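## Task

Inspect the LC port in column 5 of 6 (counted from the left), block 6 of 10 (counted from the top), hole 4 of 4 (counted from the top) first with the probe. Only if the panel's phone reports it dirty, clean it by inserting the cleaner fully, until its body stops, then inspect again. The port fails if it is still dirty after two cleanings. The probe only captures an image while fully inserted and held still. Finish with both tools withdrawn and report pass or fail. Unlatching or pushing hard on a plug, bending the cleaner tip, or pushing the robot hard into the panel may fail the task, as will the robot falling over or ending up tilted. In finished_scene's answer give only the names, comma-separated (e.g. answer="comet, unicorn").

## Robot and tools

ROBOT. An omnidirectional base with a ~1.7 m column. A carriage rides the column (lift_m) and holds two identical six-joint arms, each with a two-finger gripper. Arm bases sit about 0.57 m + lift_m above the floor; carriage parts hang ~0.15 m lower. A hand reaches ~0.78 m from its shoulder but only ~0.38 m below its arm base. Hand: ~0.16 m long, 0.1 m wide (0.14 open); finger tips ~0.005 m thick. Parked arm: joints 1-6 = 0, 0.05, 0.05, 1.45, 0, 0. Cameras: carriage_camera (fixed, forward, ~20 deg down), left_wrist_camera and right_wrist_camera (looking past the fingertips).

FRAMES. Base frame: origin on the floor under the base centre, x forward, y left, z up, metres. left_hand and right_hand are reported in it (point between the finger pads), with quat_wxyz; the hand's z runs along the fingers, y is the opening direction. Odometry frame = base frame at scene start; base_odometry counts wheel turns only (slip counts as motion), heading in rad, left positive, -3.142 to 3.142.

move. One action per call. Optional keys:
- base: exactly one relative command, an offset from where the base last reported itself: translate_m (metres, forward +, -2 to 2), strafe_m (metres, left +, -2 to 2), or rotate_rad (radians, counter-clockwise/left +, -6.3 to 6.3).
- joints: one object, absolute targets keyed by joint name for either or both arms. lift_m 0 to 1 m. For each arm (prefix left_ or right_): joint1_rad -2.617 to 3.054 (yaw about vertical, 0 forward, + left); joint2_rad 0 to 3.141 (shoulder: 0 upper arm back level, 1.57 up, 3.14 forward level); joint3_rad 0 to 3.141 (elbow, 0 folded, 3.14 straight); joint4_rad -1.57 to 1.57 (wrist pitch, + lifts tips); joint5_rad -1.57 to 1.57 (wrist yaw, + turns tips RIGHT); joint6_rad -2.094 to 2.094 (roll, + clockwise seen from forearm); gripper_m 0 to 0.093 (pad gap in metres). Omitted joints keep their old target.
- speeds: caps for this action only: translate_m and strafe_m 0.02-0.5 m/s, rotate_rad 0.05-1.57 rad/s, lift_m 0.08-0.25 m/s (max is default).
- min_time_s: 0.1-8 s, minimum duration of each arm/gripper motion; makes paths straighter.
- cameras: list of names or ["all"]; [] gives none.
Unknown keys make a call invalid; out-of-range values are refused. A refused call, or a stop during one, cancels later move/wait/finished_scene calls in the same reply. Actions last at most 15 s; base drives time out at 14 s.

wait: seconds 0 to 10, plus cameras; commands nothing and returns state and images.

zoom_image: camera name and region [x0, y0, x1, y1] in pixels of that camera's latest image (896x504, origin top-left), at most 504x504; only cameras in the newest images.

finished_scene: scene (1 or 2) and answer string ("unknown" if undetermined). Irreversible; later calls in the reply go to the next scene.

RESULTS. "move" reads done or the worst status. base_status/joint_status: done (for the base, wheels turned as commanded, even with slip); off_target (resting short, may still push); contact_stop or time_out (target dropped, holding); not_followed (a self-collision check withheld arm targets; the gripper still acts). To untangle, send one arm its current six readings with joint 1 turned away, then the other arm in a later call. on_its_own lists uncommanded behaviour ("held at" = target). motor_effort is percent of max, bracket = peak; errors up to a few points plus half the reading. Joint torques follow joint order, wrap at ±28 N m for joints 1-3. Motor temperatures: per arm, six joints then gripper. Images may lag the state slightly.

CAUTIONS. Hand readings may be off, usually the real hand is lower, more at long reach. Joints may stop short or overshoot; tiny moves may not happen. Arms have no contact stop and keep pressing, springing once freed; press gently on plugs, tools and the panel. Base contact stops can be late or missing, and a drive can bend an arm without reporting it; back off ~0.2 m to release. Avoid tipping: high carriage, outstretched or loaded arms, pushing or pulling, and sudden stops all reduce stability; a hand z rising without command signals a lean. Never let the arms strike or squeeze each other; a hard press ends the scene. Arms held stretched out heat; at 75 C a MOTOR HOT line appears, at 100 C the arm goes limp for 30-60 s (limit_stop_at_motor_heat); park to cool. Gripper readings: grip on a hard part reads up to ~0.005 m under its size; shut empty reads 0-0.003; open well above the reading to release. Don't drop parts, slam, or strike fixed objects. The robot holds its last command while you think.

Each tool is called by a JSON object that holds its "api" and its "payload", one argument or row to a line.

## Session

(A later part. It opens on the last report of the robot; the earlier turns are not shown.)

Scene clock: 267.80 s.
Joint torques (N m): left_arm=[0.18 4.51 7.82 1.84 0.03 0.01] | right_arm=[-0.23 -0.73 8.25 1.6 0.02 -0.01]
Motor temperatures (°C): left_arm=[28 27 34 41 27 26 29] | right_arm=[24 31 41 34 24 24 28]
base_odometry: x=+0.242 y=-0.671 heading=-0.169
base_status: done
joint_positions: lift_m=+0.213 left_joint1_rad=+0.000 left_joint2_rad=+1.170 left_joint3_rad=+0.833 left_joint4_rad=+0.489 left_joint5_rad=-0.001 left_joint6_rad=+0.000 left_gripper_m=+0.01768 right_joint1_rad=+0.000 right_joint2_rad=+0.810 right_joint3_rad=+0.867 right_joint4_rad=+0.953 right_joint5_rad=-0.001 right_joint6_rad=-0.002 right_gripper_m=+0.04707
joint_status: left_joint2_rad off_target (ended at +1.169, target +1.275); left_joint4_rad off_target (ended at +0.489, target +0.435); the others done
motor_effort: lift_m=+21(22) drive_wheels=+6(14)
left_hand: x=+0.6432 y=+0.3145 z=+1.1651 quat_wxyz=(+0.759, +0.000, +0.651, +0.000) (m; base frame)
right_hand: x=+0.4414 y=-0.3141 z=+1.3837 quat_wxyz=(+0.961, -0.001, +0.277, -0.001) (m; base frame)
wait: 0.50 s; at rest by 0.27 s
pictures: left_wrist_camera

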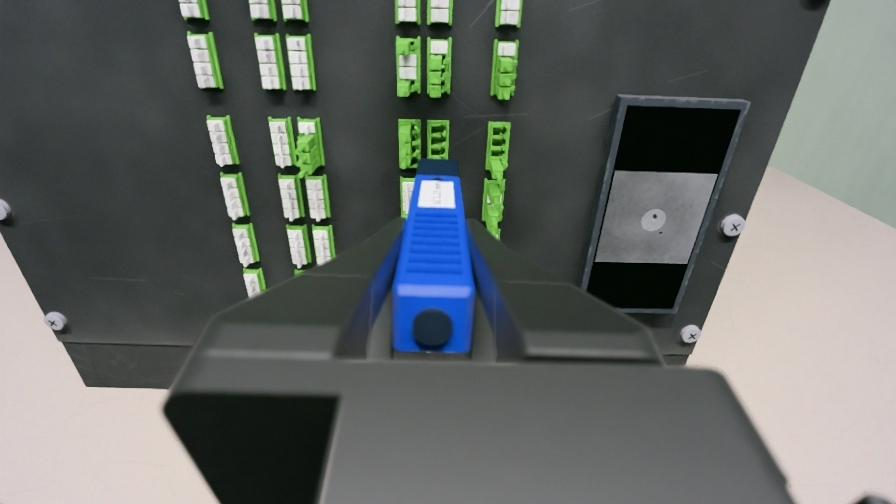

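{"api": "move", "payload": {
  "base": {"translate_m":0.002},
  "joints": {"left_joint2_rad":1.295,"left_joint4_rad":0.43,"lift_m":0.211},
  "speeds": {"translate_m":0.02,"lift_m":0.08},
  "min_time_s": 0.6,
  "cameras": []
}}

{"api": "wait", "payload": {
  "seconds": 0.5,
  "cameras": ["left_wrist_camera"]
}}

{"api": "zoom_image", "payload": {
  "camera": "left_wrist_camera",
  "region": [385, 65, 495, 205]
}}

Scene clock: 268.90 s.
Joint torques (N m): left_arm=[0.34 5.89 7.79 1.39 -0.02 0.01] | right_arm=[-0.23 -0.66 8.28 1.6 0.02 -0.01]
Motor temperatures (°C): left_arm=[28 27 34 41 27 26 29] | right_arm=[24 31 41 34 24 24 28]
move: off_target
base_odometry: x=+0.244 y=-0.671 heading=-0.169
base_status: done
joint_positions: lift_m=+0.211 left_joint1_rad=+0.000 left_joint2_rad=+1.173 left_joint3_rad=+0.833 left_joint4_rad=+0.521 left_joint5_rad=-0.001 left_joint6_rad=+0.000 left_gripper_m=+0.01768 right_joint1_rad=+0.000 right_joint2_rad=+0.810 right_joint3_rad=+0.867 right_joint4_rad=+0.952 right_joint5_rad=-0.001 right_joint6_rad=-0.002 right_gripper_m=+0.04707
joint_status: left_joint2_rad off_target (ended at +1.173, target +1.295); left_joint4_rad off_target (ended at +0.521, target +0.430); the others done
motor_effort: lift_m=+21(22) drive_wheels=+6(16)
left_hand: x=+0.6428 y=+0.3145 z=+1.1695 quat_wxyz=(+0.768, +0.000, +0.641, +0.000) (m; base frame)
right_hand: x=+0.4416 y=-0.3141 z=+1.3816 quat_wxyz=(+0.961, -0.001, +0.278, -0.001) (m; base frame)
pictures: none
No camera images: "cameras" was empty.

Scene clock: 269.40 s.
Joint torques (N m): left_arm=[0.24 5.85 7.86 1.39 0 -0.03] | right_arm=[-0.25 -0.7 8.24 1.61 0.03 0]
Motor temperatures (°C): left_arm=[28 27 34 40 27 26 29] | right_arm=[24 31 41 34 24 24 28]
base_odometry: x=+0.244 y=-0.671 heading=-0.169
base_status: done
joint_positions: lift_m=+0.211 left_joint1_rad=+0.000 left_joint2_rad=+1.173 left_joint3_rad=+0.833 left_joint4_rad=+0.521 left_joint5_rad=-0.001 left_joint6_rad=+0.000 left_gripper_m=+0.01768 right_joint1_rad=+0.000 right_joint2_rad=+0.810 right_joint3_rad=+0.867 right_joint4_rad=+0.952 right_joint5_rad=-0.001 right_joint6_rad=-0.002 right_gripper_m=+0.04707
joint_status: left_joint2_rad off_target (ended at +1.173, target +1.295); left_joint4_rad off_target (ended at +0.521, target +0.430); the others done
motor_effort: lift_m=+21(22) drive_wheels=+6(16)
left_hand: x=+0.6428 y=+0.3145 z=+1.1695 quat_wxyz=(+0.768, +0.000, +0.641, +0.000) (m; base frame)
right_hand: x=+0.4416 y=-0.3141 z=+1.3816 quat_wxyz=(+0.961, -0.001, +0.278, -0.001) (m; base frame)
wait: 0.50 s; at rest by 0.27 s
pictures: left_wrist_camera

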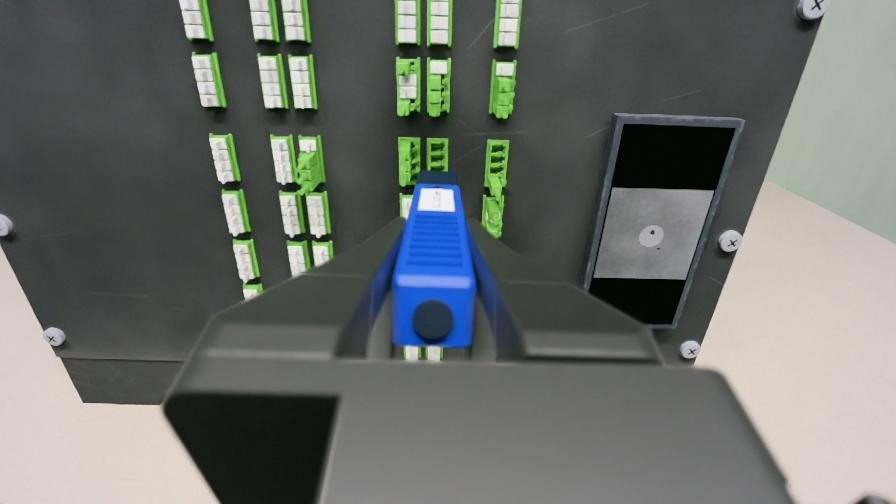

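Scaled by 3.600.

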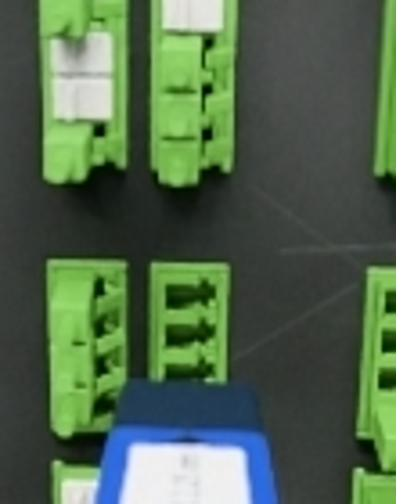

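{"api": "move", "payload": {
  "base": {"translate_m":-0.004},
  "joints": {"left_joint2_rad":1.215,"left_joint4_rad":0.45,"lift_m":0.213},
  "speeds": {"translate_m":0.02,"lift_m":0.08},
  "min_time_s": 0.8,
  "cameras": []
}}

{"api": "move", "payload": {
  "base": {"translate_m":-0.016},
  "speeds": {"translate_m":0.03},
  "cameras": []
}}

{"api": "wait", "payload": {
  "seconds": 0.5,
  "cameras": ["left_wrist_camera"]
}}

{"api": "zoom_image", "payload": {
  "camera": "left_wrist_camera",
  "region": [385, 65, 495, 205]
}}

Scene clock: 270.73 s.
Joint torques (N m): left_arm=[0.14 -1.14 7.97 1.75 0.01 -0.02] | right_arm=[-0.24 -0.75 8.23 1.58 0.03 -0.01]
Motor temperatures (°C): left_arm=[28 27 34 40 27 26 29] | right_arm=[24 30 41 34 24 24 28]
move: off_target
base_odometry: x=+0.239 y=-0.670 heading=-0.169
base_status: done
joint_positions: lift_m=+0.213 left_joint1_rad=+0.000 left_joint2_rad=+1.176 left_joint3_rad=+0.833 left_joint4_rad=+0.512 left_joint5_rad=-0.001 left_joint6_rad=+0.000 left_gripper_m=+0.01768 right_joint1_rad=+0.000 right_joint2_rad=+0.810 right_joint3_rad=+0.867 right_joint4_rad=+0.954 right_joint5_rad=-0.001 right_joint6_rad=-0.002 right_gripper_m=+0.04707
joint_status: left_joint4_rad off_target (ended at +0.512, target +0.450); the others done
motor_effort: lift_m=+25(27) drive_wheels=+5(7)
left_hand: x=+0.6438 y=+0.3145 z=+1.1679 quat_wxyz=(+0.764, +0.000, +0.645, +0.000) (m; base frame)
right_hand: x=+0.4413 y=-0.3141 z=+1.3833 quat_wxyz=(+0.961, -0.001, +0.277, -0.001) (m; base frame)
pictures: none
No camera images: "cameras" was empty.

Scene clock: 271.77 s.
Joint torques (N m): left_arm=[0.02 -2.85 7.87 1.88 -0.01 0.02] | right_arm=[-0.27 -0.75 8.25 1.6 0.02 -0.01]
Motor temperatures (°C): left_arm=[28 27 34 40 27 26 29] | right_arm=[24 30 41 34 24 24 28]
move: done
base_odometry: x=+0.224 y=-0.668 heading=-0.169
base_status: done
joint_positions: lift_m=+0.213 left_joint1_rad=+0.000 left_joint2_rad=+1.193 left_joint3_rad=+0.833 left_joint4_rad=+0.507 left_joint5_rad=-0.001 left_joint6_rad=+0.000 left_gripper_m=+0.01768 right_joint1_rad=+0.000 right_joint2_rad=+0.810 right_joint3_rad=+0.867 right_joint4_rad=+0.953 right_joint5_rad=-0.001 right_joint6_rad=-0.002 right_gripper_m=+0.04707
joint_status: not commanded
motor_effort: lift_m=+25(25) drive_wheels=+1(6)
left_hand: x=+0.6485 y=+0.3144 z=+1.1597 quat_wxyz=(+0.757, +0.000, +0.653, +0.000) (m; base frame)
right_hand: x=+0.4414 y=-0.3141 z=+1.3832 quat_wxyz=(+0.961, -0.001, +0.277, -0.001) (m; base frame)
pictures: none
No camera images: "cameras" was empty.

Scene clock: 272.27 s.
Joint torques (N m): left_arm=[0.28 -2.91 7.95 1.89 0.02 0.01] | right_arm=[-0.23 -0.72 8.25 1.59 0.02 -0.01]
Motor temperatures (°C): left_arm=[28 27 35 40 27 26 29] | right_arm=[24 30 41 34 24 24 28]
base_odometry: x=+0.224 y=-0.668 heading=-0.169
base_status: done
joint_positions: lift_m=+0.213 left_joint1_rad=+0.000 left_joint2_rad=+1.193 left_joint3_rad=+0.833 left_joint4_rad=+0.507 left_joint5_rad=-0.001 left_joint6_rad=+0.000 left_gripper_m=+0.01768 right_joint1_rad=+0.000 right_joint2_rad=+0.810 right_joint3_rad=+0.867 right_joint4_rad=+0.953 right_joint5_rad=-0.001 right_joint6_rad=-0.002 right_gripper_m=+0.04707
joint_status: not commanded
motor_effort: lift_m=+25(25) drive_wheels=+1(6)
left_hand: x=+0.6485 y=+0.3144 z=+1.1597 quat_wxyz=(+0.757, +0.000, +0.653, +0.000) (m; base frame)
right_hand: x=+0.4414 y=-0.3141 z=+1.3832 quat_wxyz=(+0.961, -0.001, +0.277, -0.001) (m; base frame)
wait: 0.50 s; at rest by 0.27 s
pictures: left_wrist_camera

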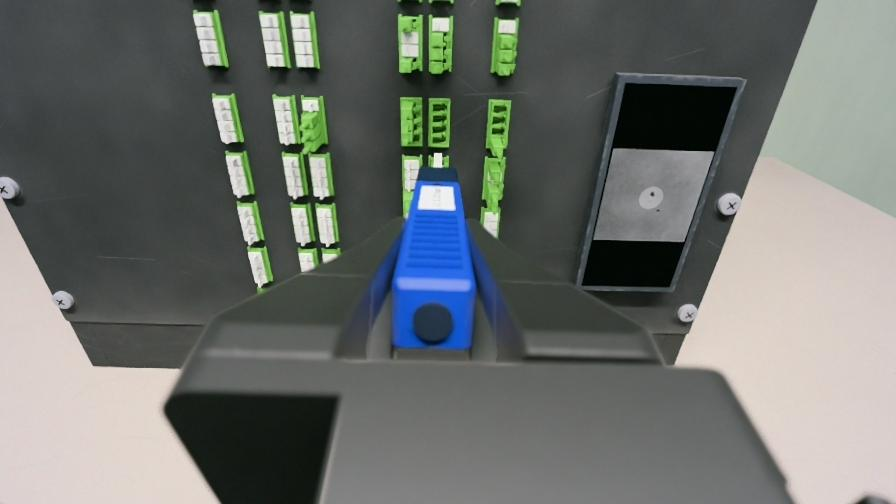

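Scaled by 3.600.

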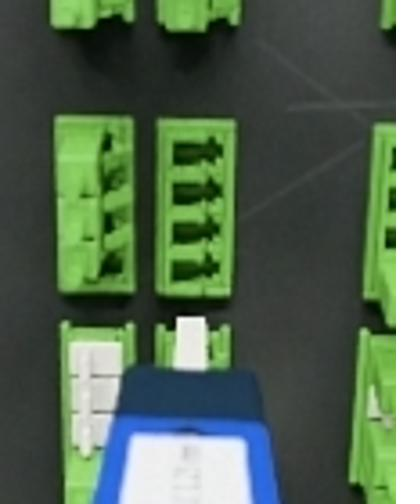

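{"api": "move", "payload": {
  "base": {"translate_m":-0.15},
  "speeds": {"translate_m":0.1},
  "cameras": []
}}

{"api": "move", "payload": {
  "base": {"rotate_rad":0.016},
  "joints": {"left_joint1_rad":0.3,"left_joint2_rad":0.8,"left_joint3_rad":0.9,"left_joint4_rad":1.0},
  "min_time_s": 2,
  "cameras": []
}}

{"api": "move", "payload": {
  "base": {"strafe_m":0.632},
  "speeds": {"strafe_m":0.3},
  "joints": {"right_joint1_rad":0,"right_joint2_rad":1.206,"right_joint3_rad":0.844,"right_joint4_rad":0.56,"right_joint5_rad":0,"right_joint6_rad":0,"lift_m":0.2375},
  "min_time_s": 2.5,
  "cameras": ["right_wrist_camera","carriage_camera"]
}}

Scene clock: 274.67 s.
Joint torques (N m): left_arm=[0.35 -3.79 7.84 2.6 0.03 -0.01] | right_arm=[-0.23 -0.66 8.21 1.58 0.02 -0.01]
Motor temperatures (°C): left_arm=[28 27 35 40 27 26 29] | right_arm=[24 30 41 34 24 24 28]
move: done
base_odometry: x=+0.076 y=-0.642 heading=-0.169
base_status: done
joint_positions: lift_m=+0.213 left_joint1_rad=+0.000 left_joint2_rad=+1.205 left_joint3_rad=+0.833 left_joint4_rad=+0.452 left_joint5_rad=+0.000 left_joint6_rad=+0.000 left_gripper_m=+0.01768 right_joint1_rad=+0.000 right_joint2_rad=+0.810 right_joint3_rad=+0.867 right_joint4_rad=+0.953 right_joint5_rad=-0.001 right_joint6_rad=-0.002 right_gripper_m=+0.04707
joint_status: not commanded
on_its_own: left_joint4_rad moved -0.055 to your old target +0.450
motor_effort: lift_m=+25(25) drive_wheels=-11(15)
left_hand: x=+0.6529 y=+0.3143 z=+1.1414 quat_wxyz=(+0.735, +0.000, +0.678, +0.000) (m; base frame)
right_hand: x=+0.4413 y=-0.3141 z=+1.3832 quat_wxyz=(+0.961, -0.001, +0.277, -0.001) (m; base frame)
pictures: none
No camera images: "cameras" was empty.

Scene clock: 276.97 s.
Joint torques (N m): left_arm=[1.13 -0.8 7.51 1.22 -0.03 -0.01] | right_arm=[-0.24 -0.72 8.25 1.6 0.03 -0.02]
Motor temperatures (°C): left_arm=[28 27 35 40 27 26 29] | right_arm=[24 30 41 34 24 24 28]
move: done
base_odometry: x=+0.076 y=-0.642 heading=-0.154
base_status: done
joint_positions: lift_m=+0.213 left_joint1_rad=+0.291 left_joint2_rad=+0.806 left_joint3_rad=+0.877 left_joint4_rad=+0.978 left_joint5_rad=+0.002 left_joint6_rad=+0.000 left_gripper_m=+0.01767 right_joint1_rad=+0.000 right_joint2_rad=+0.810 right_joint3_rad=+0.867 right_joint4_rad=+0.953 right_joint5_rad=-0.001 right_joint6_rad=-0.002 right_gripper_m=+0.04707
joint_status: all done
motor_effort: lift_m=+25(25) drive_wheels=-12(13)
left_hand: x=+0.4226 y=+0.3714 z=+1.3911 quat_wxyz=(+0.956, -0.036, +0.255, +0.140) (m; base frame)
right_hand: x=+0.4415 y=-0.3141 z=+1.3831 quat_wxyz=(+0.961, -0.001, +0.277, -0.001) (m; base frame)
pictures: none
No camera images: "cameras" was empty.

Scene clock: 280.67 s.
Joint torques (N m): left_arm=[0.83 -0.42 7.15 1.16 -0.05 0.03] | right_arm=[-0.34 -4.71 6.72 3.05 0.02 -0.01]
Motor temperatures (°C): left_arm=[28 27 35 39 27 26 29] | right_arm=[24 31 41 35 24 24 28]
move: off_target
base_odometry: x=+0.172 y=-0.018 heading=-0.153
base_status: done
joint_positions: lift_m=+0.237 left_joint1_rad=+0.291 left_joint2_rad=+0.804 left_joint3_rad=+0.884 left_joint4_rad=+0.986 left_joint5_rad=+0.004 left_joint6_rad=+0.000 left_gripper_m=+0.01767 right_joint1_rad=+0.000 right_joint2_rad=+1.210 right_joint3_rad=+0.841 right_joint4_rad=+0.499 right_joint5_rad=+0.000 right_joint6_rad=-0.002 right_gripper_m=+0.04707
joint_status: right_joint4_rad off_target (ended at +0.499, target +0.560); the others done
motor_effort: lift_m=+25(29) drive_wheels=-8(18)
left_hand: x=+0.4183 y=+0.3699 z=+1.4195 quat_wxyz=(+0.958, -0.034, +0.247, +0.140) (m; base frame)
right_hand: x=+0.6529 y=-0.3140 z=+1.1798 quat_wxyz=(+0.752, -0.001, +0.660, -0.001) (m; base frame)
pictures: carriage_camera, right_wrist_camera

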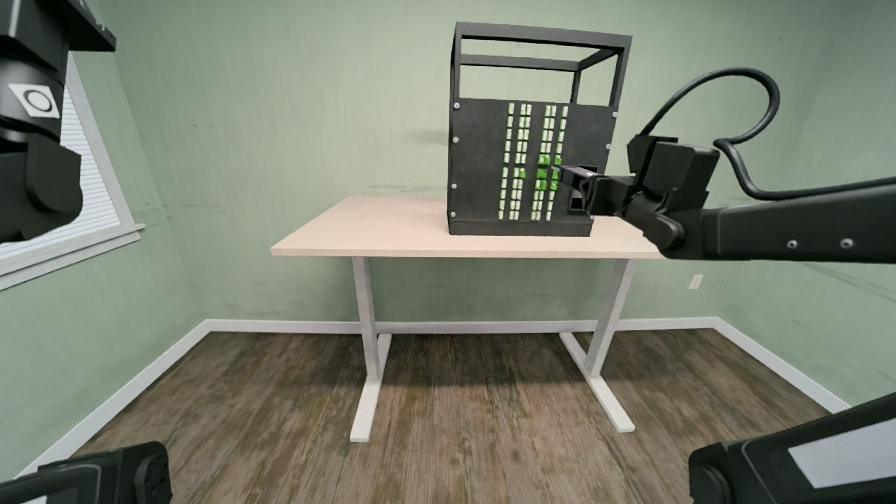

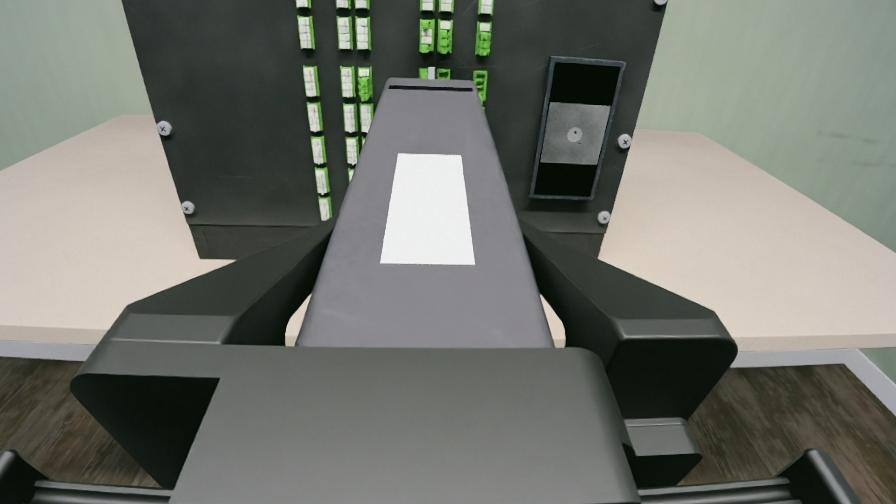

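{"api": "move", "payload": {
  "joints": {"right_joint3_rad":0.80,"right_joint4_rad":0.49,"right_joint2_rad":1.216},
  "min_time_s": 0.8,
  "cameras": []
}}

{"api": "wait", "payload": {
  "seconds": 0.5,
  "cameras": ["right_wrist_camera"]
}}

Scene clock: 281.97 s.
Joint torques (N m): left_arm=[0.73 -0.62 6.87 1.13 -0.05 0.03] | right_arm=[-0.28 -4.88 6.84 3.12 0.01 -0.01]
Motor temperatures (°C): left_arm=[28 27 35 38 27 26 29] | right_arm=[24 31 41 35 24 24 28]
move: off_target
base_odometry: x=+0.172 y=-0.018 heading=-0.153
base_status: not commanded
joint_positions: lift_m=+0.237 left_joint1_rad=+0.291 left_joint2_rad=+0.804 left_joint3_rad=+0.884 left_joint4_rad=+0.986 left_joint5_rad=+0.004 left_joint6_rad=+0.000 left_gripper_m=+0.01767 right_joint1_rad=+0.000 right_joint2_rad=+1.220 right_joint3_rad=+0.797 right_joint4_rad=+0.428 right_joint5_rad=+0.000 right_joint6_rad=-0.002 right_gripper_m=+0.04707
joint_status: right_joint4_rad off_target (ended at +0.428, target +0.490); the others done
motor_effort: lift_m=+25(25) drive_wheels=-8(8)
left_hand: x=+0.4183 y=+0.3699 z=+1.4195 quat_wxyz=(+0.958, -0.034, +0.247, +0.140) (m; base frame)
right_hand: x=+0.6555 y=-0.3140 z=+1.1361 quat_wxyz=(+0.709, -0.001, +0.705, +0.000) (m; base frame)
pictures: none
No camera images: "cameras" was empty.

Scene clock: 282.47 s.
Joint torques (N m): left_arm=[0.9 -0.77 7.09 1.12 -0.01 0.01] | right_arm=[-0.31 -4.9 6.82 3.12 0.02 -0.01]
Motor temperatures (°C): left_arm=[28 27 35 38 27 26 29] | right_arm=[24 31 41 35 24 24 28]
base_odometry: x=+0.172 y=-0.018 heading=-0.153
base_status: not commanded
joint_positions: lift_m=+0.237 left_joint1_rad=+0.291 left_joint2_rad=+0.804 left_joint3_rad=+0.884 left_joint4_rad=+0.986 left_joint5_rad=+0.004 left_joint6_rad=+0.000 left_gripper_m=+0.01767 right_joint1_rad=+0.000 right_joint2_rad=+1.220 right_joint3_rad=+0.797 right_joint4_rad=+0.428 right_joint5_rad=+0.000 right_joint6_rad=-0.002 right_gripper_m=+0.04707
joint_status: right_joint4_rad off_target (ended at +0.428, target +0.490); the others done
motor_effort: lift_m=+24(25) drive_wheels=-8(8)
left_hand: x=+0.4183 y=+0.3699 z=+1.4195 quat_wxyz=(+0.958, -0.034, +0.247, +0.140) (m; base frame)
right_hand: x=+0.6555 y=-0.3140 z=+1.1361 quat_wxyz=(+0.709, -0.001, +0.705, +0.000) (m; base frame)
wait: 0.50 s; at rest by 0.27 s
pictures: right_wrist_camera

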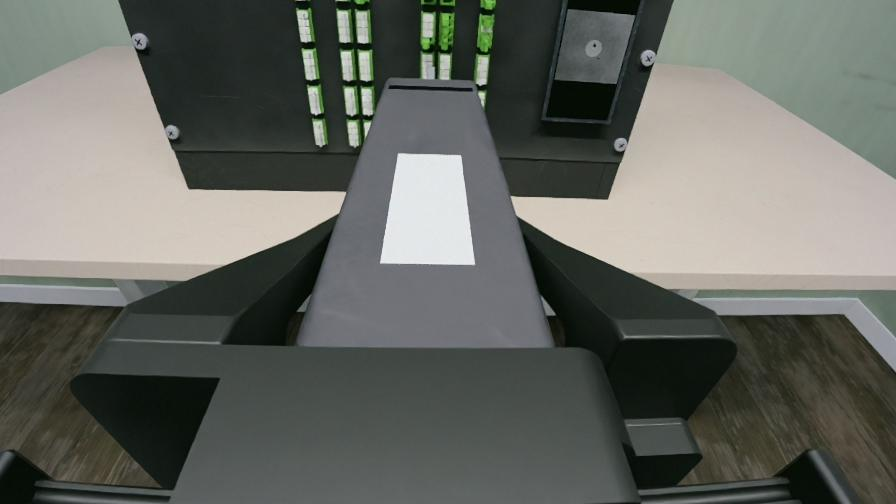

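{"api": "move", "payload": {
  "joints": {"right_joint4_rad":0.562},
  "min_time_s": 0.8,
  "cameras": []
}}

{"api": "move", "payload": {
  "base": {"translate_m":0.05},
  "speeds": {"translate_m":0.06},
  "cameras": []
}}

{"api": "wait", "payload": {
  "seconds": 0.5,
  "cameras": ["right_wrist_camera"]
}}

{"api": "zoom_image", "payload": {
  "camera": "right_wrist_camera",
  "region": [395, 20, 485, 80]
}}

Scene clock: 283.73 s.
Joint torques (N m): left_arm=[0.94 -0.53 6.94 1.16 -0.08 0] | right_arm=[-0.29 -4.9 6.83 3.47 0.01 -0.01]
Motor temperatures (°C): left_arm=[28 27 35 38 27 26 29] | right_arm=[24 31 42 36 24 24 28]
move: off_target
base_odometry: x=+0.172 y=-0.018 heading=-0.153
base_status: not commanded
joint_positions: lift_m=+0.237 left_joint1_rad=+0.291 left_joint2_rad=+0.804 left_joint3_rad=+0.884 left_joint4_rad=+0.986 left_joint5_rad=+0.004 left_joint6_rad=+0.000 left_gripper_m=+0.01767 right_joint1_rad=+0.000 right_joint2_rad=+1.220 right_joint3_rad=+0.797 right_joint4_rad=+0.464 right_joint5_rad=+0.000 right_joint6_rad=-0.002 right_gripper_m=+0.04707
joint_status: right_joint4_rad off_target (ended at +0.464, target +0.562)
motor_effort: lift_m=+25(25) drive_wheels=-8(8)
left_hand: x=+0.4183 y=+0.3699 z=+1.4195 quat_wxyz=(+0.958, -0.034, +0.247, +0.140) (m; base frame)
right_hand: x=+0.6553 y=-0.3140 z=+1.1451 quat_wxyz=(+0.721, -0.001, +0.692, +0.000) (m; base frame)
pictures: none
No camera images: "cameras" was empty.

Scene clock: 285.10 s.
Joint torques (N m): left_arm=[0.92 -0.47 7.1 1.11 -0.01 0] | right_arm=[-0.28 -4.94 6.84 3.34 0.02 -0.01]
Motor temperatures (°C): left_arm=[28 27 35 38 27 26 29] | right_arm=[24 31 42 36 24 24 28]
move: done
base_odometry: x=+0.221 y=-0.025 heading=-0.152
base_status: done
joint_positions: lift_m=+0.237 left_joint1_rad=+0.291 left_joint2_rad=+0.804 left_joint3_rad=+0.884 left_joint4_rad=+0.990 left_joint5_rad=+0.004 left_joint6_rad=+0.000 left_gripper_m=+0.01767 right_joint1_rad=+0.000 right_joint2_rad=+1.221 right_joint3_rad=+0.797 right_joint4_rad=+0.472 right_joint5_rad=+0.000 right_joint6_rad=-0.002 right_gripper_m=+0.04707
joint_status: not commanded
motor_effort: lift_m=+24(25) drive_wheels=-6(10)
left_hand: x=+0.4171 y=+0.3696 z=+1.4201 quat_wxyz=(+0.959, -0.034, +0.245, +0.140) (m; base frame)
right_hand: x=+0.6553 y=-0.3140 z=+1.1468 quat_wxyz=(+0.724, -0.001, +0.690, -0.001) (m; base frame)
pictures: none
No camera images: "cameras" was empty.

Scene clock: 285.60 s.
Joint torques (N m): left_arm=[1.01 -0.44 6.89 1.09 -0.05 -0.03] | right_arm=[-0.29 -4.96 6.82 3.41 0.01 -0.01]
Motor temperatures (°C): left_arm=[28 27 35 37 27 26 29] | right_arm=[24 31 42 37 24 24 28]
base_odometry: x=+0.221 y=-0.025 heading=-0.152
base_status: done
joint_positions: lift_m=+0.237 left_joint1_rad=+0.291 left_joint2_rad=+0.804 left_joint3_rad=+0.884 left_joint4_rad=+0.990 left_joint5_rad=+0.004 left_joint6_rad=+0.000 left_gripper_m=+0.01767 right_joint1_rad=+0.000 right_joint2_rad=+1.221 right_joint3_rad=+0.797 right_joint4_rad=+0.473 right_joint5_rad=+0.000 right_joint6_rad=-0.002 right_gripper_m=+0.04707
joint_status: not commanded
motor_effort: lift_m=+25(25) drive_wheels=-6(10)
left_hand: x=+0.4170 y=+0.3695 z=+1.4202 quat_wxyz=(+0.959, -0.034, +0.245, +0.140) (m; base frame)
right_hand: x=+0.6553 y=-0.3140 z=+1.1468 quat_wxyz=(+0.724, -0.001, +0.690, -0.001) (m; base frame)
wait: 0.50 s; at rest by 0.27 s
pictures: right_wrist_camera

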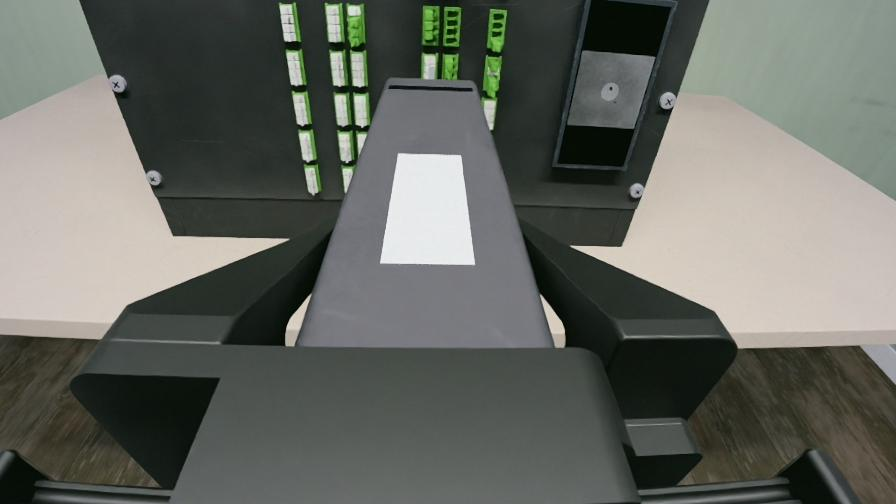

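Scaled by 5.600.

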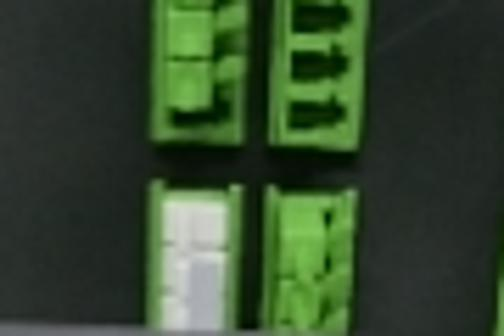

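{"api": "zoom_image", "payload": {
  "camera": "right_wrist_camera",
  "region": [415, 40, 465, 82]
}}

Scaled by 10.080.

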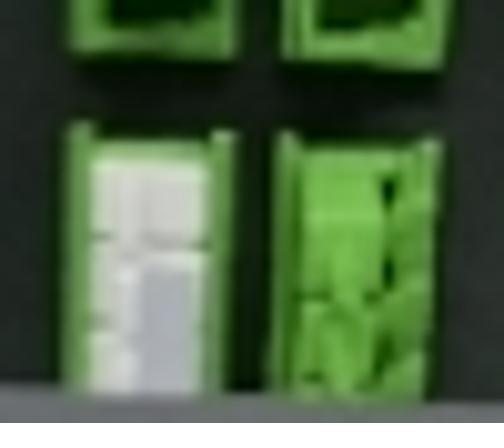

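{"api": "zoom_image", "payload": {
  "camera": "right_wrist_camera",
  "region": [415, 50, 455, 82]
}}

Scaled by 12.600.

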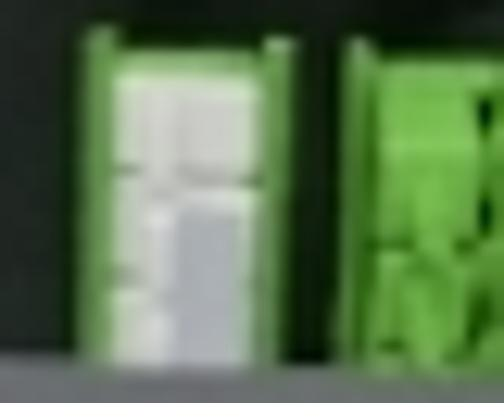

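{"api": "move", "payload": {
  "base": {"strafe_m":-0.014},
  "speeds": {"strafe_m":0.03},
  "cameras": []
}}

{"api": "move", "payload": {
  "base": {"translate_m":0.022},
  "speeds": {"translate_m":0.04},
  "cameras": []
}}

{"api": "wait", "payload": {
  "seconds": 0.5,
  "cameras": ["right_wrist_camera"]
}}

{"api": "zoom_image", "payload": {
  "camera": "right_wrist_camera",
  "region": [415, 50, 455, 82]
}}

Scene clock: 287.30 s.
Joint torques (N m): left_arm=[0.81 -0.72 7.08 1.03 -0.05 0.01] | right_arm=[-0.25 -4.97 6.83 3.38 0.13 -0.01]
Motor temperatures (°C): left_arm=[28 27 35 37 27 26 29] | right_arm=[24 31 42 37 24 24 28]
move: done
base_odometry: x=+0.219 y=-0.038 heading=-0.151
base_status: done
joint_positions: lift_m=+0.237 left_joint1_rad=+0.291 left_joint2_rad=+0.804 left_joint3_rad=+0.884 left_joint4_rad=+0.991 left_joint5_rad=+0.005 left_joint6_rad=+0.000 left_gripper_m=+0.01767 right_joint1_rad=+0.000 right_joint2_rad=+1.221 right_joint3_rad=+0.797 right_joint4_rad=+0.474 right_joint5_rad=-0.007 right_joint6_rad=-0.002 right_gripper_m=+0.04707
joint_status: not commanded
motor_effort: lift_m=+24(25) drive_wheels=+5(10)
left_hand: x=+0.4169 y=+0.3694 z=+1.4202 quat_wxyz=(+0.959, -0.034, +0.245, +0.140) (m; base frame)
right_hand: x=+0.6553 y=-0.3129 z=+1.1472 quat_wxyz=(+0.725, -0.003, +0.689, +0.002) (m; base frame)
pictures: none
No camera images: "cameras" was empty.

Scene clock: 288.43 s.
Joint torques (N m): left_arm=[0.88 -0.43 7.01 1 -0.07 -0.03] | right_arm=[-0.35 -4.97 6.83 3.38 0.13 -0.01]
Motor temperatures (°C): left_arm=[28 27 35 37 27 26 29] | right_arm=[24 31 42 38 24 24 28]
move: done
base_odometry: x=+0.241 y=-0.042 heading=-0.152
base_status: done
joint_positions: lift_m=+0.237 left_joint1_rad=+0.291 left_joint2_rad=+0.803 left_joint3_rad=+0.884 left_joint4_rad=+0.994 left_joint5_rad=+0.005 left_joint6_rad=+0.000 left_gripper_m=+0.01767 right_joint1_rad=+0.001 right_joint2_rad=+1.221 right_joint3_rad=+0.797 right_joint4_rad=+0.475 right_joint5_rad=-0.010 right_joint6_rad=-0.002 right_gripper_m=+0.04707
joint_status: not commanded
motor_effort: lift_m=+24(25) drive_wheels=-6(11)
left_hand: x=+0.4159 y=+0.3691 z=+1.4207 quat_wxyz=(+0.959, -0.033, +0.243, +0.140) (m; base frame)
right_hand: x=+0.6553 y=-0.3121 z=+1.1474 quat_wxyz=(+0.725, -0.005, +0.689, +0.003) (m; base frame)
pictures: none
No camera images: "cameras" was empty.

Scene clock: 288.93 s.
Joint torques (N m): left_arm=[0.88 -0.34 7.01 1.02 -0.06 0] | right_arm=[-0.32 -4.98 6.82 3.37 0.12 -0.01]
Motor temperatures (°C): left_arm=[28 27 35 37 27 26 29] | right_arm=[24 31 42 38 24 24 28]
base_odometry: x=+0.241 y=-0.042 heading=-0.152
base_status: done
joint_positions: lift_m=+0.237 left_joint1_rad=+0.291 left_joint2_rad=+0.803 left_joint3_rad=+0.884 left_joint4_rad=+0.994 left_joint5_rad=+0.005 left_joint6_rad=+0.000 left_gripper_m=+0.01767 right_joint1_rad=+0.001 right_joint2_rad=+1.221 right_joint3_rad=+0.797 right_joint4_rad=+0.475 right_joint5_rad=-0.010 right_joint6_rad=-0.002 right_gripper_m=+0.04707
joint_status: not commanded
motor_effort: lift_m=+25(25) drive_wheels=-6(11)
left_hand: x=+0.4159 y=+0.3691 z=+1.4207 quat_wxyz=(+0.959, -0.033, +0.243, +0.140) (m; base frame)
right_hand: x=+0.6553 y=-0.3121 z=+1.1474 quat_wxyz=(+0.725, -0.005, +0.689, +0.003) (m; base frame)
wait: 0.50 s; at rest by 0.27 s
pictures: right_wrist_camera

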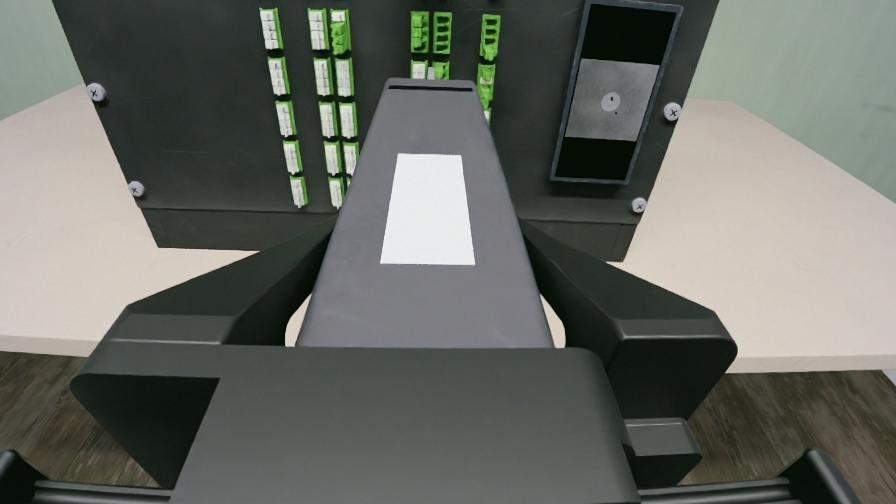

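Scaled by 12.600.

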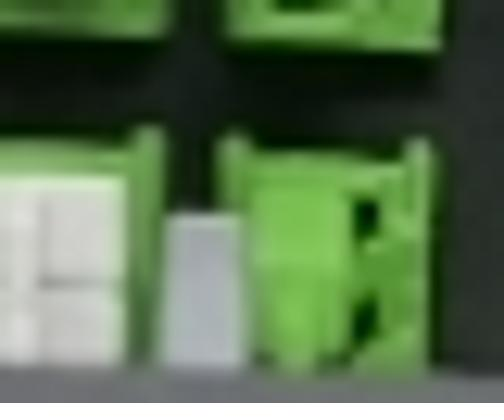

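{"api": "move", "payload": {
  "base": {"strafe_m":-0.006},
  "speeds": {"strafe_m":0.02,"lift_m":0.08},
  "joints": {"lift_m":0.2465},
  "cameras": []
}}

{"api": "move", "payload": {
  "base": {"translate_m":0.006},
  "speeds": {"translate_m":0.02},
  "cameras": []
}}

{"api": "wait", "payload": {
  "seconds": 0.5,
  "cameras": ["right_wrist_camera"]
}}

{"api": "zoom_image", "payload": {
  "camera": "right_wrist_camera",
  "region": [415, 50, 455, 82]
}}

Scene clock: 289.90 s.
Joint torques (N m): left_arm=[0.85 -0.46 7.01 0.97 -0.04 0.02] | right_arm=[-0.25 -5.16 7.17 3.28 0.09 -0.01]
Motor temperatures (°C): left_arm=[28 27 35 37 27 26 29] | right_arm=[24 31 42 38 24 24 28]
move: done
base_odometry: x=+0.240 y=-0.048 heading=-0.151
base_status: done
joint_positions: lift_m=+0.246 left_joint1_rad=+0.291 left_joint2_rad=+0.802 left_joint3_rad=+0.884 left_joint4_rad=+0.994 left_joint5_rad=+0.004 left_joint6_rad=+0.000 left_gripper_m=+0.01767 right_joint1_rad=+0.000 right_joint2_rad=+1.223 right_joint3_rad=+0.793 right_joint4_rad=+0.481 right_joint5_rad=-0.007 right_joint6_rad=-0.002 right_gripper_m=+0.04707
joint_status: all done
motor_effort: lift_m=+24(29) drive_wheels=+5(9)
left_hand: x=+0.4157 y=+0.3691 z=+1.4298 quat_wxyz=(+0.959, -0.033, +0.243, +0.140) (m; base frame)
right_hand: x=+0.6555 y=-0.3129 z=+1.1552 quat_wxyz=(+0.725, -0.003, +0.689, +0.002) (m; base frame)
pictures: none
No camera images: "cameras" was empty.

Scene clock: 290.60 s.
Joint torques (N m): left_arm=[0.8 -0.27 6.8 0.95 -0.07 -0.05] | right_arm=[-0.18 -4.4 7.57 3.37 0.11 0]
Motor temperatures (°C): left_arm=[28 27 35 37 27 26 29] | right_arm=[24 31 42 39 24 24 28]
move: done
base_odometry: x=+0.246 y=-0.049 heading=-0.152
base_status: done
joint_positions: lift_m=+0.246 left_joint1_rad=+0.291 left_joint2_rad=+0.802 left_joint3_rad=+0.884 left_joint4_rad=+0.996 left_joint5_rad=+0.005 left_joint6_rad=+0.000 left_gripper_m=+0.01767 right_joint1_rad=+0.001 right_joint2_rad=+1.217 right_joint3_rad=+0.789 right_joint4_rad=+0.478 right_joint5_rad=-0.007 right_joint6_rad=-0.002 right_gripper_m=+0.04707
joint_status: not commanded
motor_effort: lift_m=+24(25) drive_wheels=+7(11)
left_hand: x=+0.4152 y=+0.3689 z=+1.4301 quat_wxyz=(+0.960, -0.033, +0.242, +0.140) (m; base frame)
right_hand: x=+0.6540 y=-0.3126 z=+1.1549 quat_wxyz=(+0.725, -0.004, +0.689, +0.002) (m; base frame)
pictures: none
No camera images: "cameras" was empty.

Scene clock: 291.10 s.
Joint torques (N m): left_arm=[0.75 -0.34 7.08 0.96 -0.02 0] | right_arm=[-0.34 -4.44 7.57 3.34 0.1 -0.02]
Motor temperatures (°C): left_arm=[28 27 35 36 27 26 29] | right_arm=[24 31 42 39 24 24 28]
base_odometry: x=+0.246 y=-0.049 heading=-0.152
base_status: done
joint_positions: lift_m=+0.246 left_joint1_rad=+0.291 left_joint2_rad=+0.802 left_joint3_rad=+0.884 left_joint4_rad=+0.996 left_joint5_rad=+0.005 left_joint6_rad=+0.000 left_gripper_m=+0.01767 right_joint1_rad=+0.001 right_joint2_rad=+1.217 right_joint3_rad=+0.789 right_joint4_rad=+0.478 right_joint5_rad=-0.007 right_joint6_rad=-0.002 right_gripper_m=+0.04707
joint_status: not commanded
motor_effort: lift_m=+25(25) drive_wheels=+7(11)
left_hand: x=+0.4152 y=+0.3689 z=+1.4301 quat_wxyz=(+0.960, -0.033, +0.242, +0.140) (m; base frame)
right_hand: x=+0.6540 y=-0.3126 z=+1.1549 quat_wxyz=(+0.725, -0.004, +0.689, +0.002) (m; base frame)
wait: 0.50 s; at rest by 0.27 s
pictures: right_wrist_camera

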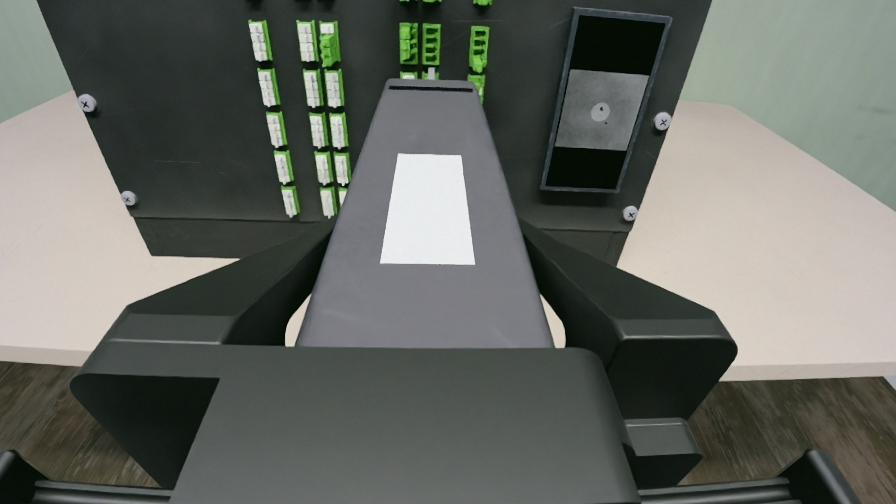

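Scaled by 12.600.

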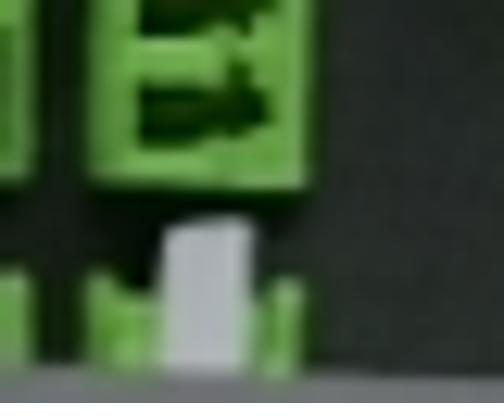

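{"api": "move", "payload": {
  "base": {"translate_m":-0.008},
  "speeds": {"translate_m":0.03},
  "cameras": []
}}

{"api": "move", "payload": {
  "base": {"strafe_m":0.003},
  "speeds": {"strafe_m":0.02,"lift_m":0.08},
  "joints": {"lift_m":0.2535},
  "cameras": []
}}

{"api": "wait", "payload": {
  "seconds": 0.5,
  "cameras": ["right_wrist_camera"]
}}

{"api": "zoom_image", "payload": {
  "camera": "right_wrist_camera",
  "region": [415, 50, 455, 82]
}}

Scene clock: 292.33 s.
Joint torques (N m): left_arm=[0.77 -0.36 6.97 0.97 -0.07 0.01] | right_arm=[-0.28 -4.89 7.43 3.34 0.1 -0.01]
Motor temperatures (°C): left_arm=[28 26 35 36 27 26 29] | right_arm=[24 31 42 39 24 24 28]
move: done
base_odometry: x=+0.238 y=-0.047 heading=-0.152
base_status: done
joint_positions: lift_m=+0.246 left_joint1_rad=+0.291 left_joint2_rad=+0.802 left_joint3_rad=+0.884 left_joint4_rad=+0.997 left_joint5_rad=+0.005 left_joint6_rad=+0.000 left_gripper_m=+0.01767 right_joint1_rad=+0.001 right_joint2_rad=+1.219 right_joint3_rad=+0.789 right_joint4_rad=+0.480 right_joint5_rad=-0.007 right_joint6_rad=-0.002 right_gripper_m=+0.04707
joint_status: not commanded
motor_effort: lift_m=+24(25) drive_wheels=+5(11)
left_hand: x=+0.4150 y=+0.3687 z=+1.4302 quat_wxyz=(+0.960, -0.033, +0.241, +0.140) (m; base frame)
right_hand: x=+0.6545 y=-0.3128 z=+1.1542 quat_wxyz=(+0.724, -0.003, +0.690, +0.002) (m; base frame)
pictures: none
No camera images: "cameras" was empty.

Scene clock: 292.90 s.
Joint torques (N m): left_arm=[0.75 -0.09 6.93 0.95 -0.09 0.03] | right_arm=[-0.28 -5.07 7.5 3.28 0.06 -0.01]
Motor temperatures (°C): left_arm=[28 26 35 36 27 26 29] | right_arm=[24 31 42 39 24 24 28]
move: done
base_odometry: x=+0.239 y=-0.045 heading=-0.152
base_status: done
joint_positions: lift_m=+0.253 left_joint1_rad=+0.291 left_joint2_rad=+0.802 left_joint3_rad=+0.885 left_joint4_rad=+0.997 left_joint5_rad=+0.006 left_joint6_rad=+0.000 left_gripper_m=+0.01767 right_joint1_rad=+0.001 right_joint2_rad=+1.223 right_joint3_rad=+0.789 right_joint4_rad=+0.485 right_joint5_rad=-0.004 right_joint6_rad=-0.002 right_gripper_m=+0.04707
joint_status: all done
motor_effort: lift_m=+24(30) drive_wheels=+4(7)
left_hand: x=+0.4147 y=+0.3686 z=+1.4375 quat_wxyz=(+0.960, -0.033, +0.241, +0.140) (m; base frame)
right_hand: x=+0.6552 y=-0.3132 z=+1.1611 quat_wxyz=(+0.725, -0.003, +0.689, +0.001) (m; base frame)
pictures: none
No camera images: "cameras" was empty.

Scene clock: 293.40 s.
Joint torques (N m): left_arm=[0.92 -0.28 6.89 0.93 -0.03 0.05] | right_arm=[-0.36 -5.15 7.54 3.26 0.05 -0.01]
Motor temperatures (°C): left_arm=[28 26 35 36 27 26 29] | right_arm=[24 31 42 40 24 24 28]
base_odometry: x=+0.239 y=-0.045 heading=-0.152
base_status: done
joint_positions: lift_m=+0.253 left_joint1_rad=+0.291 left_joint2_rad=+0.802 left_joint3_rad=+0.885 left_joint4_rad=+0.997 left_joint5_rad=+0.006 left_joint6_rad=+0.000 left_gripper_m=+0.01767 right_joint1_rad=+0.001 right_joint2_rad=+1.223 right_joint3_rad=+0.789 right_joint4_rad=+0.485 right_joint5_rad=-0.004 right_joint6_rad=-0.002 right_gripper_m=+0.04707
joint_status: all done
motor_effort: lift_m=+25(30) drive_wheels=+4(7)
left_hand: x=+0.4147 y=+0.3686 z=+1.4375 quat_wxyz=(+0.960, -0.033, +0.241, +0.140) (m; base frame)
right_hand: x=+0.6552 y=-0.3132 z=+1.1611 quat_wxyz=(+0.725, -0.003, +0.689, +0.001) (m; base frame)
wait: 0.50 s; at rest by 0.27 s
pictures: right_wrist_camera

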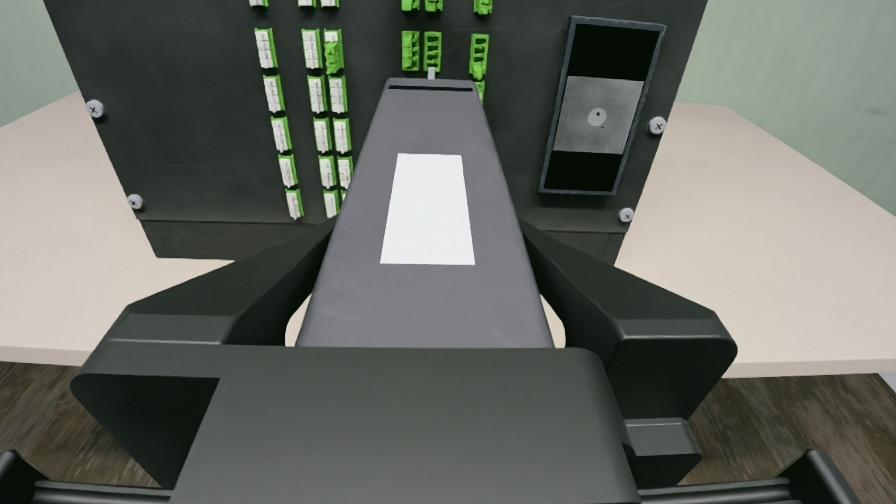

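Scaled by 12.600.

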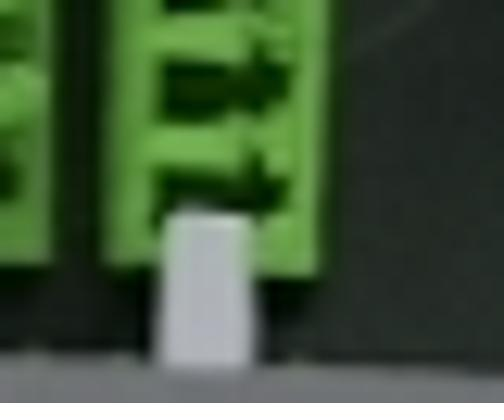

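{"api": "move", "payload": {
  "base": {"translate_m":0.006},
  "speeds": {"translate_m":0.02},
  "cameras": []
}}

{"api": "wait", "payload": {
  "seconds": 0.5,
  "cameras": ["right_wrist_camera"]
}}

{"api": "zoom_image", "payload": {
  "camera": "right_wrist_camera",
  "region": [415, 50, 455, 82]
}}

Scene clock: 294.27 s.
Joint torques (N m): left_arm=[0.8 -0.23 6.87 0.96 -0.09 -0.01] | right_arm=[-0.31 -3.38 7.86 3.43 0.06 -0.02]
Motor temperatures (°C): left_arm=[28 26 35 36 27 26 29] | right_arm=[24 31 42 40 24 24 28]
move: done
base_odometry: x=+0.244 y=-0.046 heading=-0.153
base_status: done
joint_positions: lift_m=+0.253 left_joint1_rad=+0.291 left_joint2_rad=+0.802 left_joint3_rad=+0.885 left_joint4_rad=+0.996 left_joint5_rad=+0.006 left_joint6_rad=+0.000 left_gripper_m=+0.01767 right_joint1_rad=+0.001 right_joint2_rad=+1.206 right_joint3_rad=+0.785 right_joint4_rad=+0.471 right_joint5_rad=-0.004 right_joint6_rad=-0.002 right_gripper_m=+0.04707
joint_status: not commanded
motor_effort: lift_m=+25(25) drive_wheels=+8(12)
left_hand: x=+0.4151 y=+0.3687 z=+1.4373 quat_wxyz=(+0.960, -0.033, +0.241, +0.140) (m; base frame)
right_hand: x=+0.6516 y=-0.3132 z=+1.1628 quat_wxyz=(+0.725, -0.003, +0.689, +0.001) (m; base frame)
pictures: none
No camera images: "cameras" was empty.

Scene clock: 294.77 s.
Joint torques (N m): left_arm=[0.84 -0.32 6.82 0.99 -0.05 0.01] | right_arm=[-0.32 -3.38 7.87 3.42 0.06 0]
Motor temperatures (°C): left_arm=[28 26 35 36 27 26 29] | right_arm=[24 31 42 40 24 24 28]
base_odometry: x=+0.244 y=-0.046 heading=-0.153
base_status: done
joint_positions: lift_m=+0.253 left_joint1_rad=+0.291 left_joint2_rad=+0.802 left_joint3_rad=+0.885 left_joint4_rad=+0.996 left_joint5_rad=+0.006 left_joint6_rad=+0.000 left_gripper_m=+0.01767 right_joint1_rad=+0.001 right_joint2_rad=+1.206 right_joint3_rad=+0.785 right_joint4_rad=+0.471 right_joint5_rad=-0.004 right_joint6_rad=-0.002 right_gripper_m=+0.04707
joint_status: not commanded
motor_effort: lift_m=+24(25) drive_wheels=+7(12)
left_hand: x=+0.4151 y=+0.3687 z=+1.4373 quat_wxyz=(+0.960, -0.033, +0.241, +0.140) (m; base frame)
right_hand: x=+0.6516 y=-0.3132 z=+1.1628 quat_wxyz=(+0.725, -0.003, +0.689, +0.001) (m; base frame)
wait: 0.50 s; at rest by 0.27 s
pictures: right_wrist_camera

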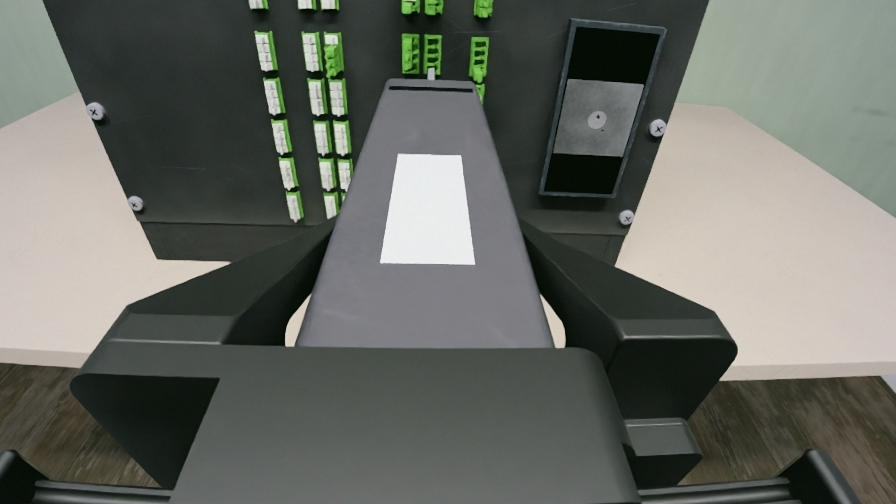

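Scaled by 12.600.

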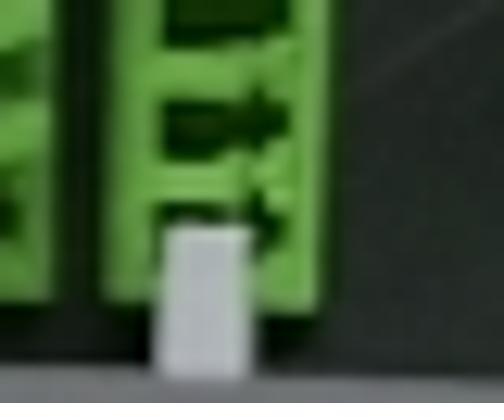

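{"api": "move", "payload": {
  "base": {"translate_m":-0.006},
  "speeds": {"translate_m":0.03},
  "cameras": []
}}

{"api": "move", "payload": {
  "speeds": {"lift_m":0.08},
  "joints": {"lift_m":0.2558},
  "cameras": []
}}

{"api": "wait", "payload": {
  "seconds": 0.5,
  "cameras": ["right_wrist_camera"]
}}

{"api": "zoom_image", "payload": {
  "camera": "right_wrist_camera",
  "region": [415, 50, 455, 82]
}}

Scene clock: 295.57 s.
Joint torques (N m): left_arm=[0.77 -0.34 6.93 0.97 -0.06 -0.02] | right_arm=[-0.24 -4.71 7.79 3.38 0.07 -0.02]
Motor temperatures (°C): left_arm=[28 26 35 36 27 26 29] | right_arm=[24 31 42 40 24 24 28]
move: done
base_odometry: x=+0.238 y=-0.045 heading=-0.152
base_status: done
joint_positions: lift_m=+0.253 left_joint1_rad=+0.291 left_joint2_rad=+0.800 left_joint3_rad=+0.885 left_joint4_rad=+0.998 left_joint5_rad=+0.006 left_joint6_rad=+0.000 left_gripper_m=+0.01767 right_joint1_rad=+0.001 right_joint2_rad=+1.220 right_joint3_rad=+0.785 right_joint4_rad=+0.475 right_joint5_rad=-0.005 right_joint6_rad=-0.002 right_gripper_m=+0.04707
joint_status: not commanded
motor_effort: lift_m=+24(25) drive_wheels=+5(8)
left_hand: x=+0.4139 y=+0.3683 z=+1.4378 quat_wxyz=(+0.960, -0.032, +0.240, +0.140) (m; base frame)
right_hand: x=+0.6546 y=-0.3131 z=+1.1580 quat_wxyz=(+0.721, -0.003, +0.693, +0.001) (m; base frame)
pictures: none
No camera images: "cameras" was empty.

Scene clock: 296.00 s.
Joint torques (N m): left_arm=[0.84 -0.31 7.05 0.96 -0.04 0.01] | right_arm=[-0.34 -5.01 7.8 3.32 0.07 -0.01]
Motor temperatures (°C): left_arm=[28 26 35 36 27 26 29] | right_arm=[24 31 42 40 24 24 28]
move: done
base_odometry: x=+0.238 y=-0.045 heading=-0.152
base_status: not commanded
joint_positions: lift_m=+0.255 left_joint1_rad=+0.291 left_joint2_rad=+0.800 left_joint3_rad=+0.885 left_joint4_rad=+0.998 left_joint5_rad=+0.006 left_joint6_rad=+0.000 left_gripper_m=+0.01767 right_joint1_rad=+0.001 right_joint2_rad=+1.222 right_joint3_rad=+0.785 right_joint4_rad=+0.478 right_joint5_rad=-0.005 right_joint6_rad=-0.002 right_gripper_m=+0.04707
joint_status: all done
motor_effort: lift_m=+25(29) drive_wheels=+5(5)
left_hand: x=+0.4139 y=+0.3683 z=+1.4400 quat_wxyz=(+0.960, -0.032, +0.240, +0.140) (m; base frame)
right_hand: x=+0.6549 y=-0.3131 z=+1.1605 quat_wxyz=(+0.722, -0.003, +0.692, +0.001) (m; base frame)
pictures: none
No camera images: "cameras" was empty.

Scene clock: 296.50 s.
Joint torques (N m): left_arm=[0.7 -0.02 6.79 0.96 -0.07 0] | right_arm=[-0.29 -5.01 7.84 3.34 0.07 -0.02]
Motor temperatures (°C): left_arm=[28 26 35 36 27 26 29] | right_arm=[24 31 42 40 24 24 28]
base_odometry: x=+0.238 y=-0.045 heading=-0.152
base_status: not commanded
joint_positions: lift_m=+0.255 left_joint1_rad=+0.291 left_joint2_rad=+0.800 left_joint3_rad=+0.885 left_joint4_rad=+0.998 left_joint5_rad=+0.006 left_joint6_rad=+0.000 left_gripper_m=+0.01767 right_joint1_rad=+0.001 right_joint2_rad=+1.222 right_joint3_rad=+0.785 right_joint4_rad=+0.478 right_joint5_rad=-0.005 right_joint6_rad=-0.002 right_gripper_m=+0.04707
joint_status: all done
motor_effort: lift_m=+25(29) drive_wheels=+5(5)
left_hand: x=+0.4139 y=+0.3683 z=+1.4400 quat_wxyz=(+0.960, -0.032, +0.240, +0.140) (m; base frame)
right_hand: x=+0.6549 y=-0.3131 z=+1.1605 quat_wxyz=(+0.722, -0.003, +0.692, +0.001) (m; base frame)
wait: 0.50 s; at rest by 0.27 s
pictures: right_wrist_camera

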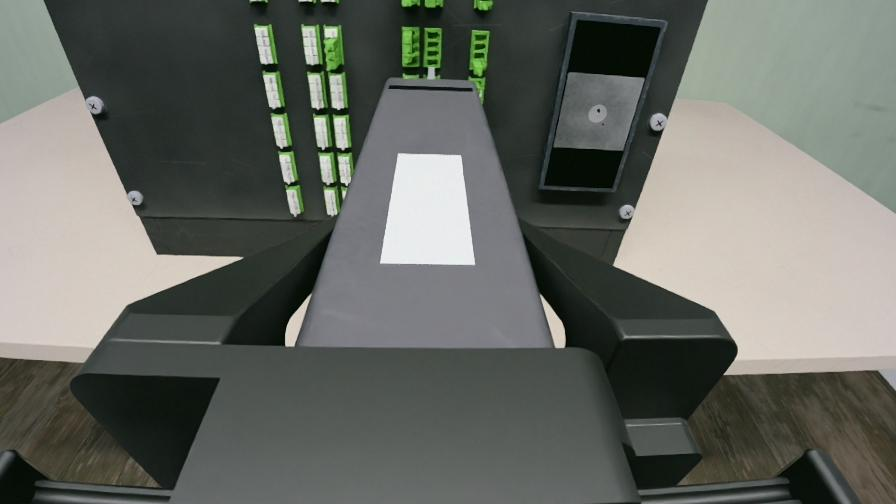

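Scaled by 12.600.

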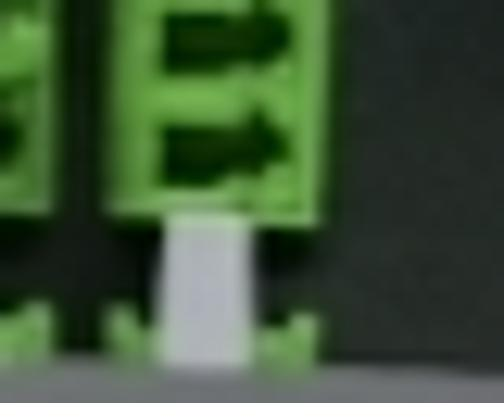

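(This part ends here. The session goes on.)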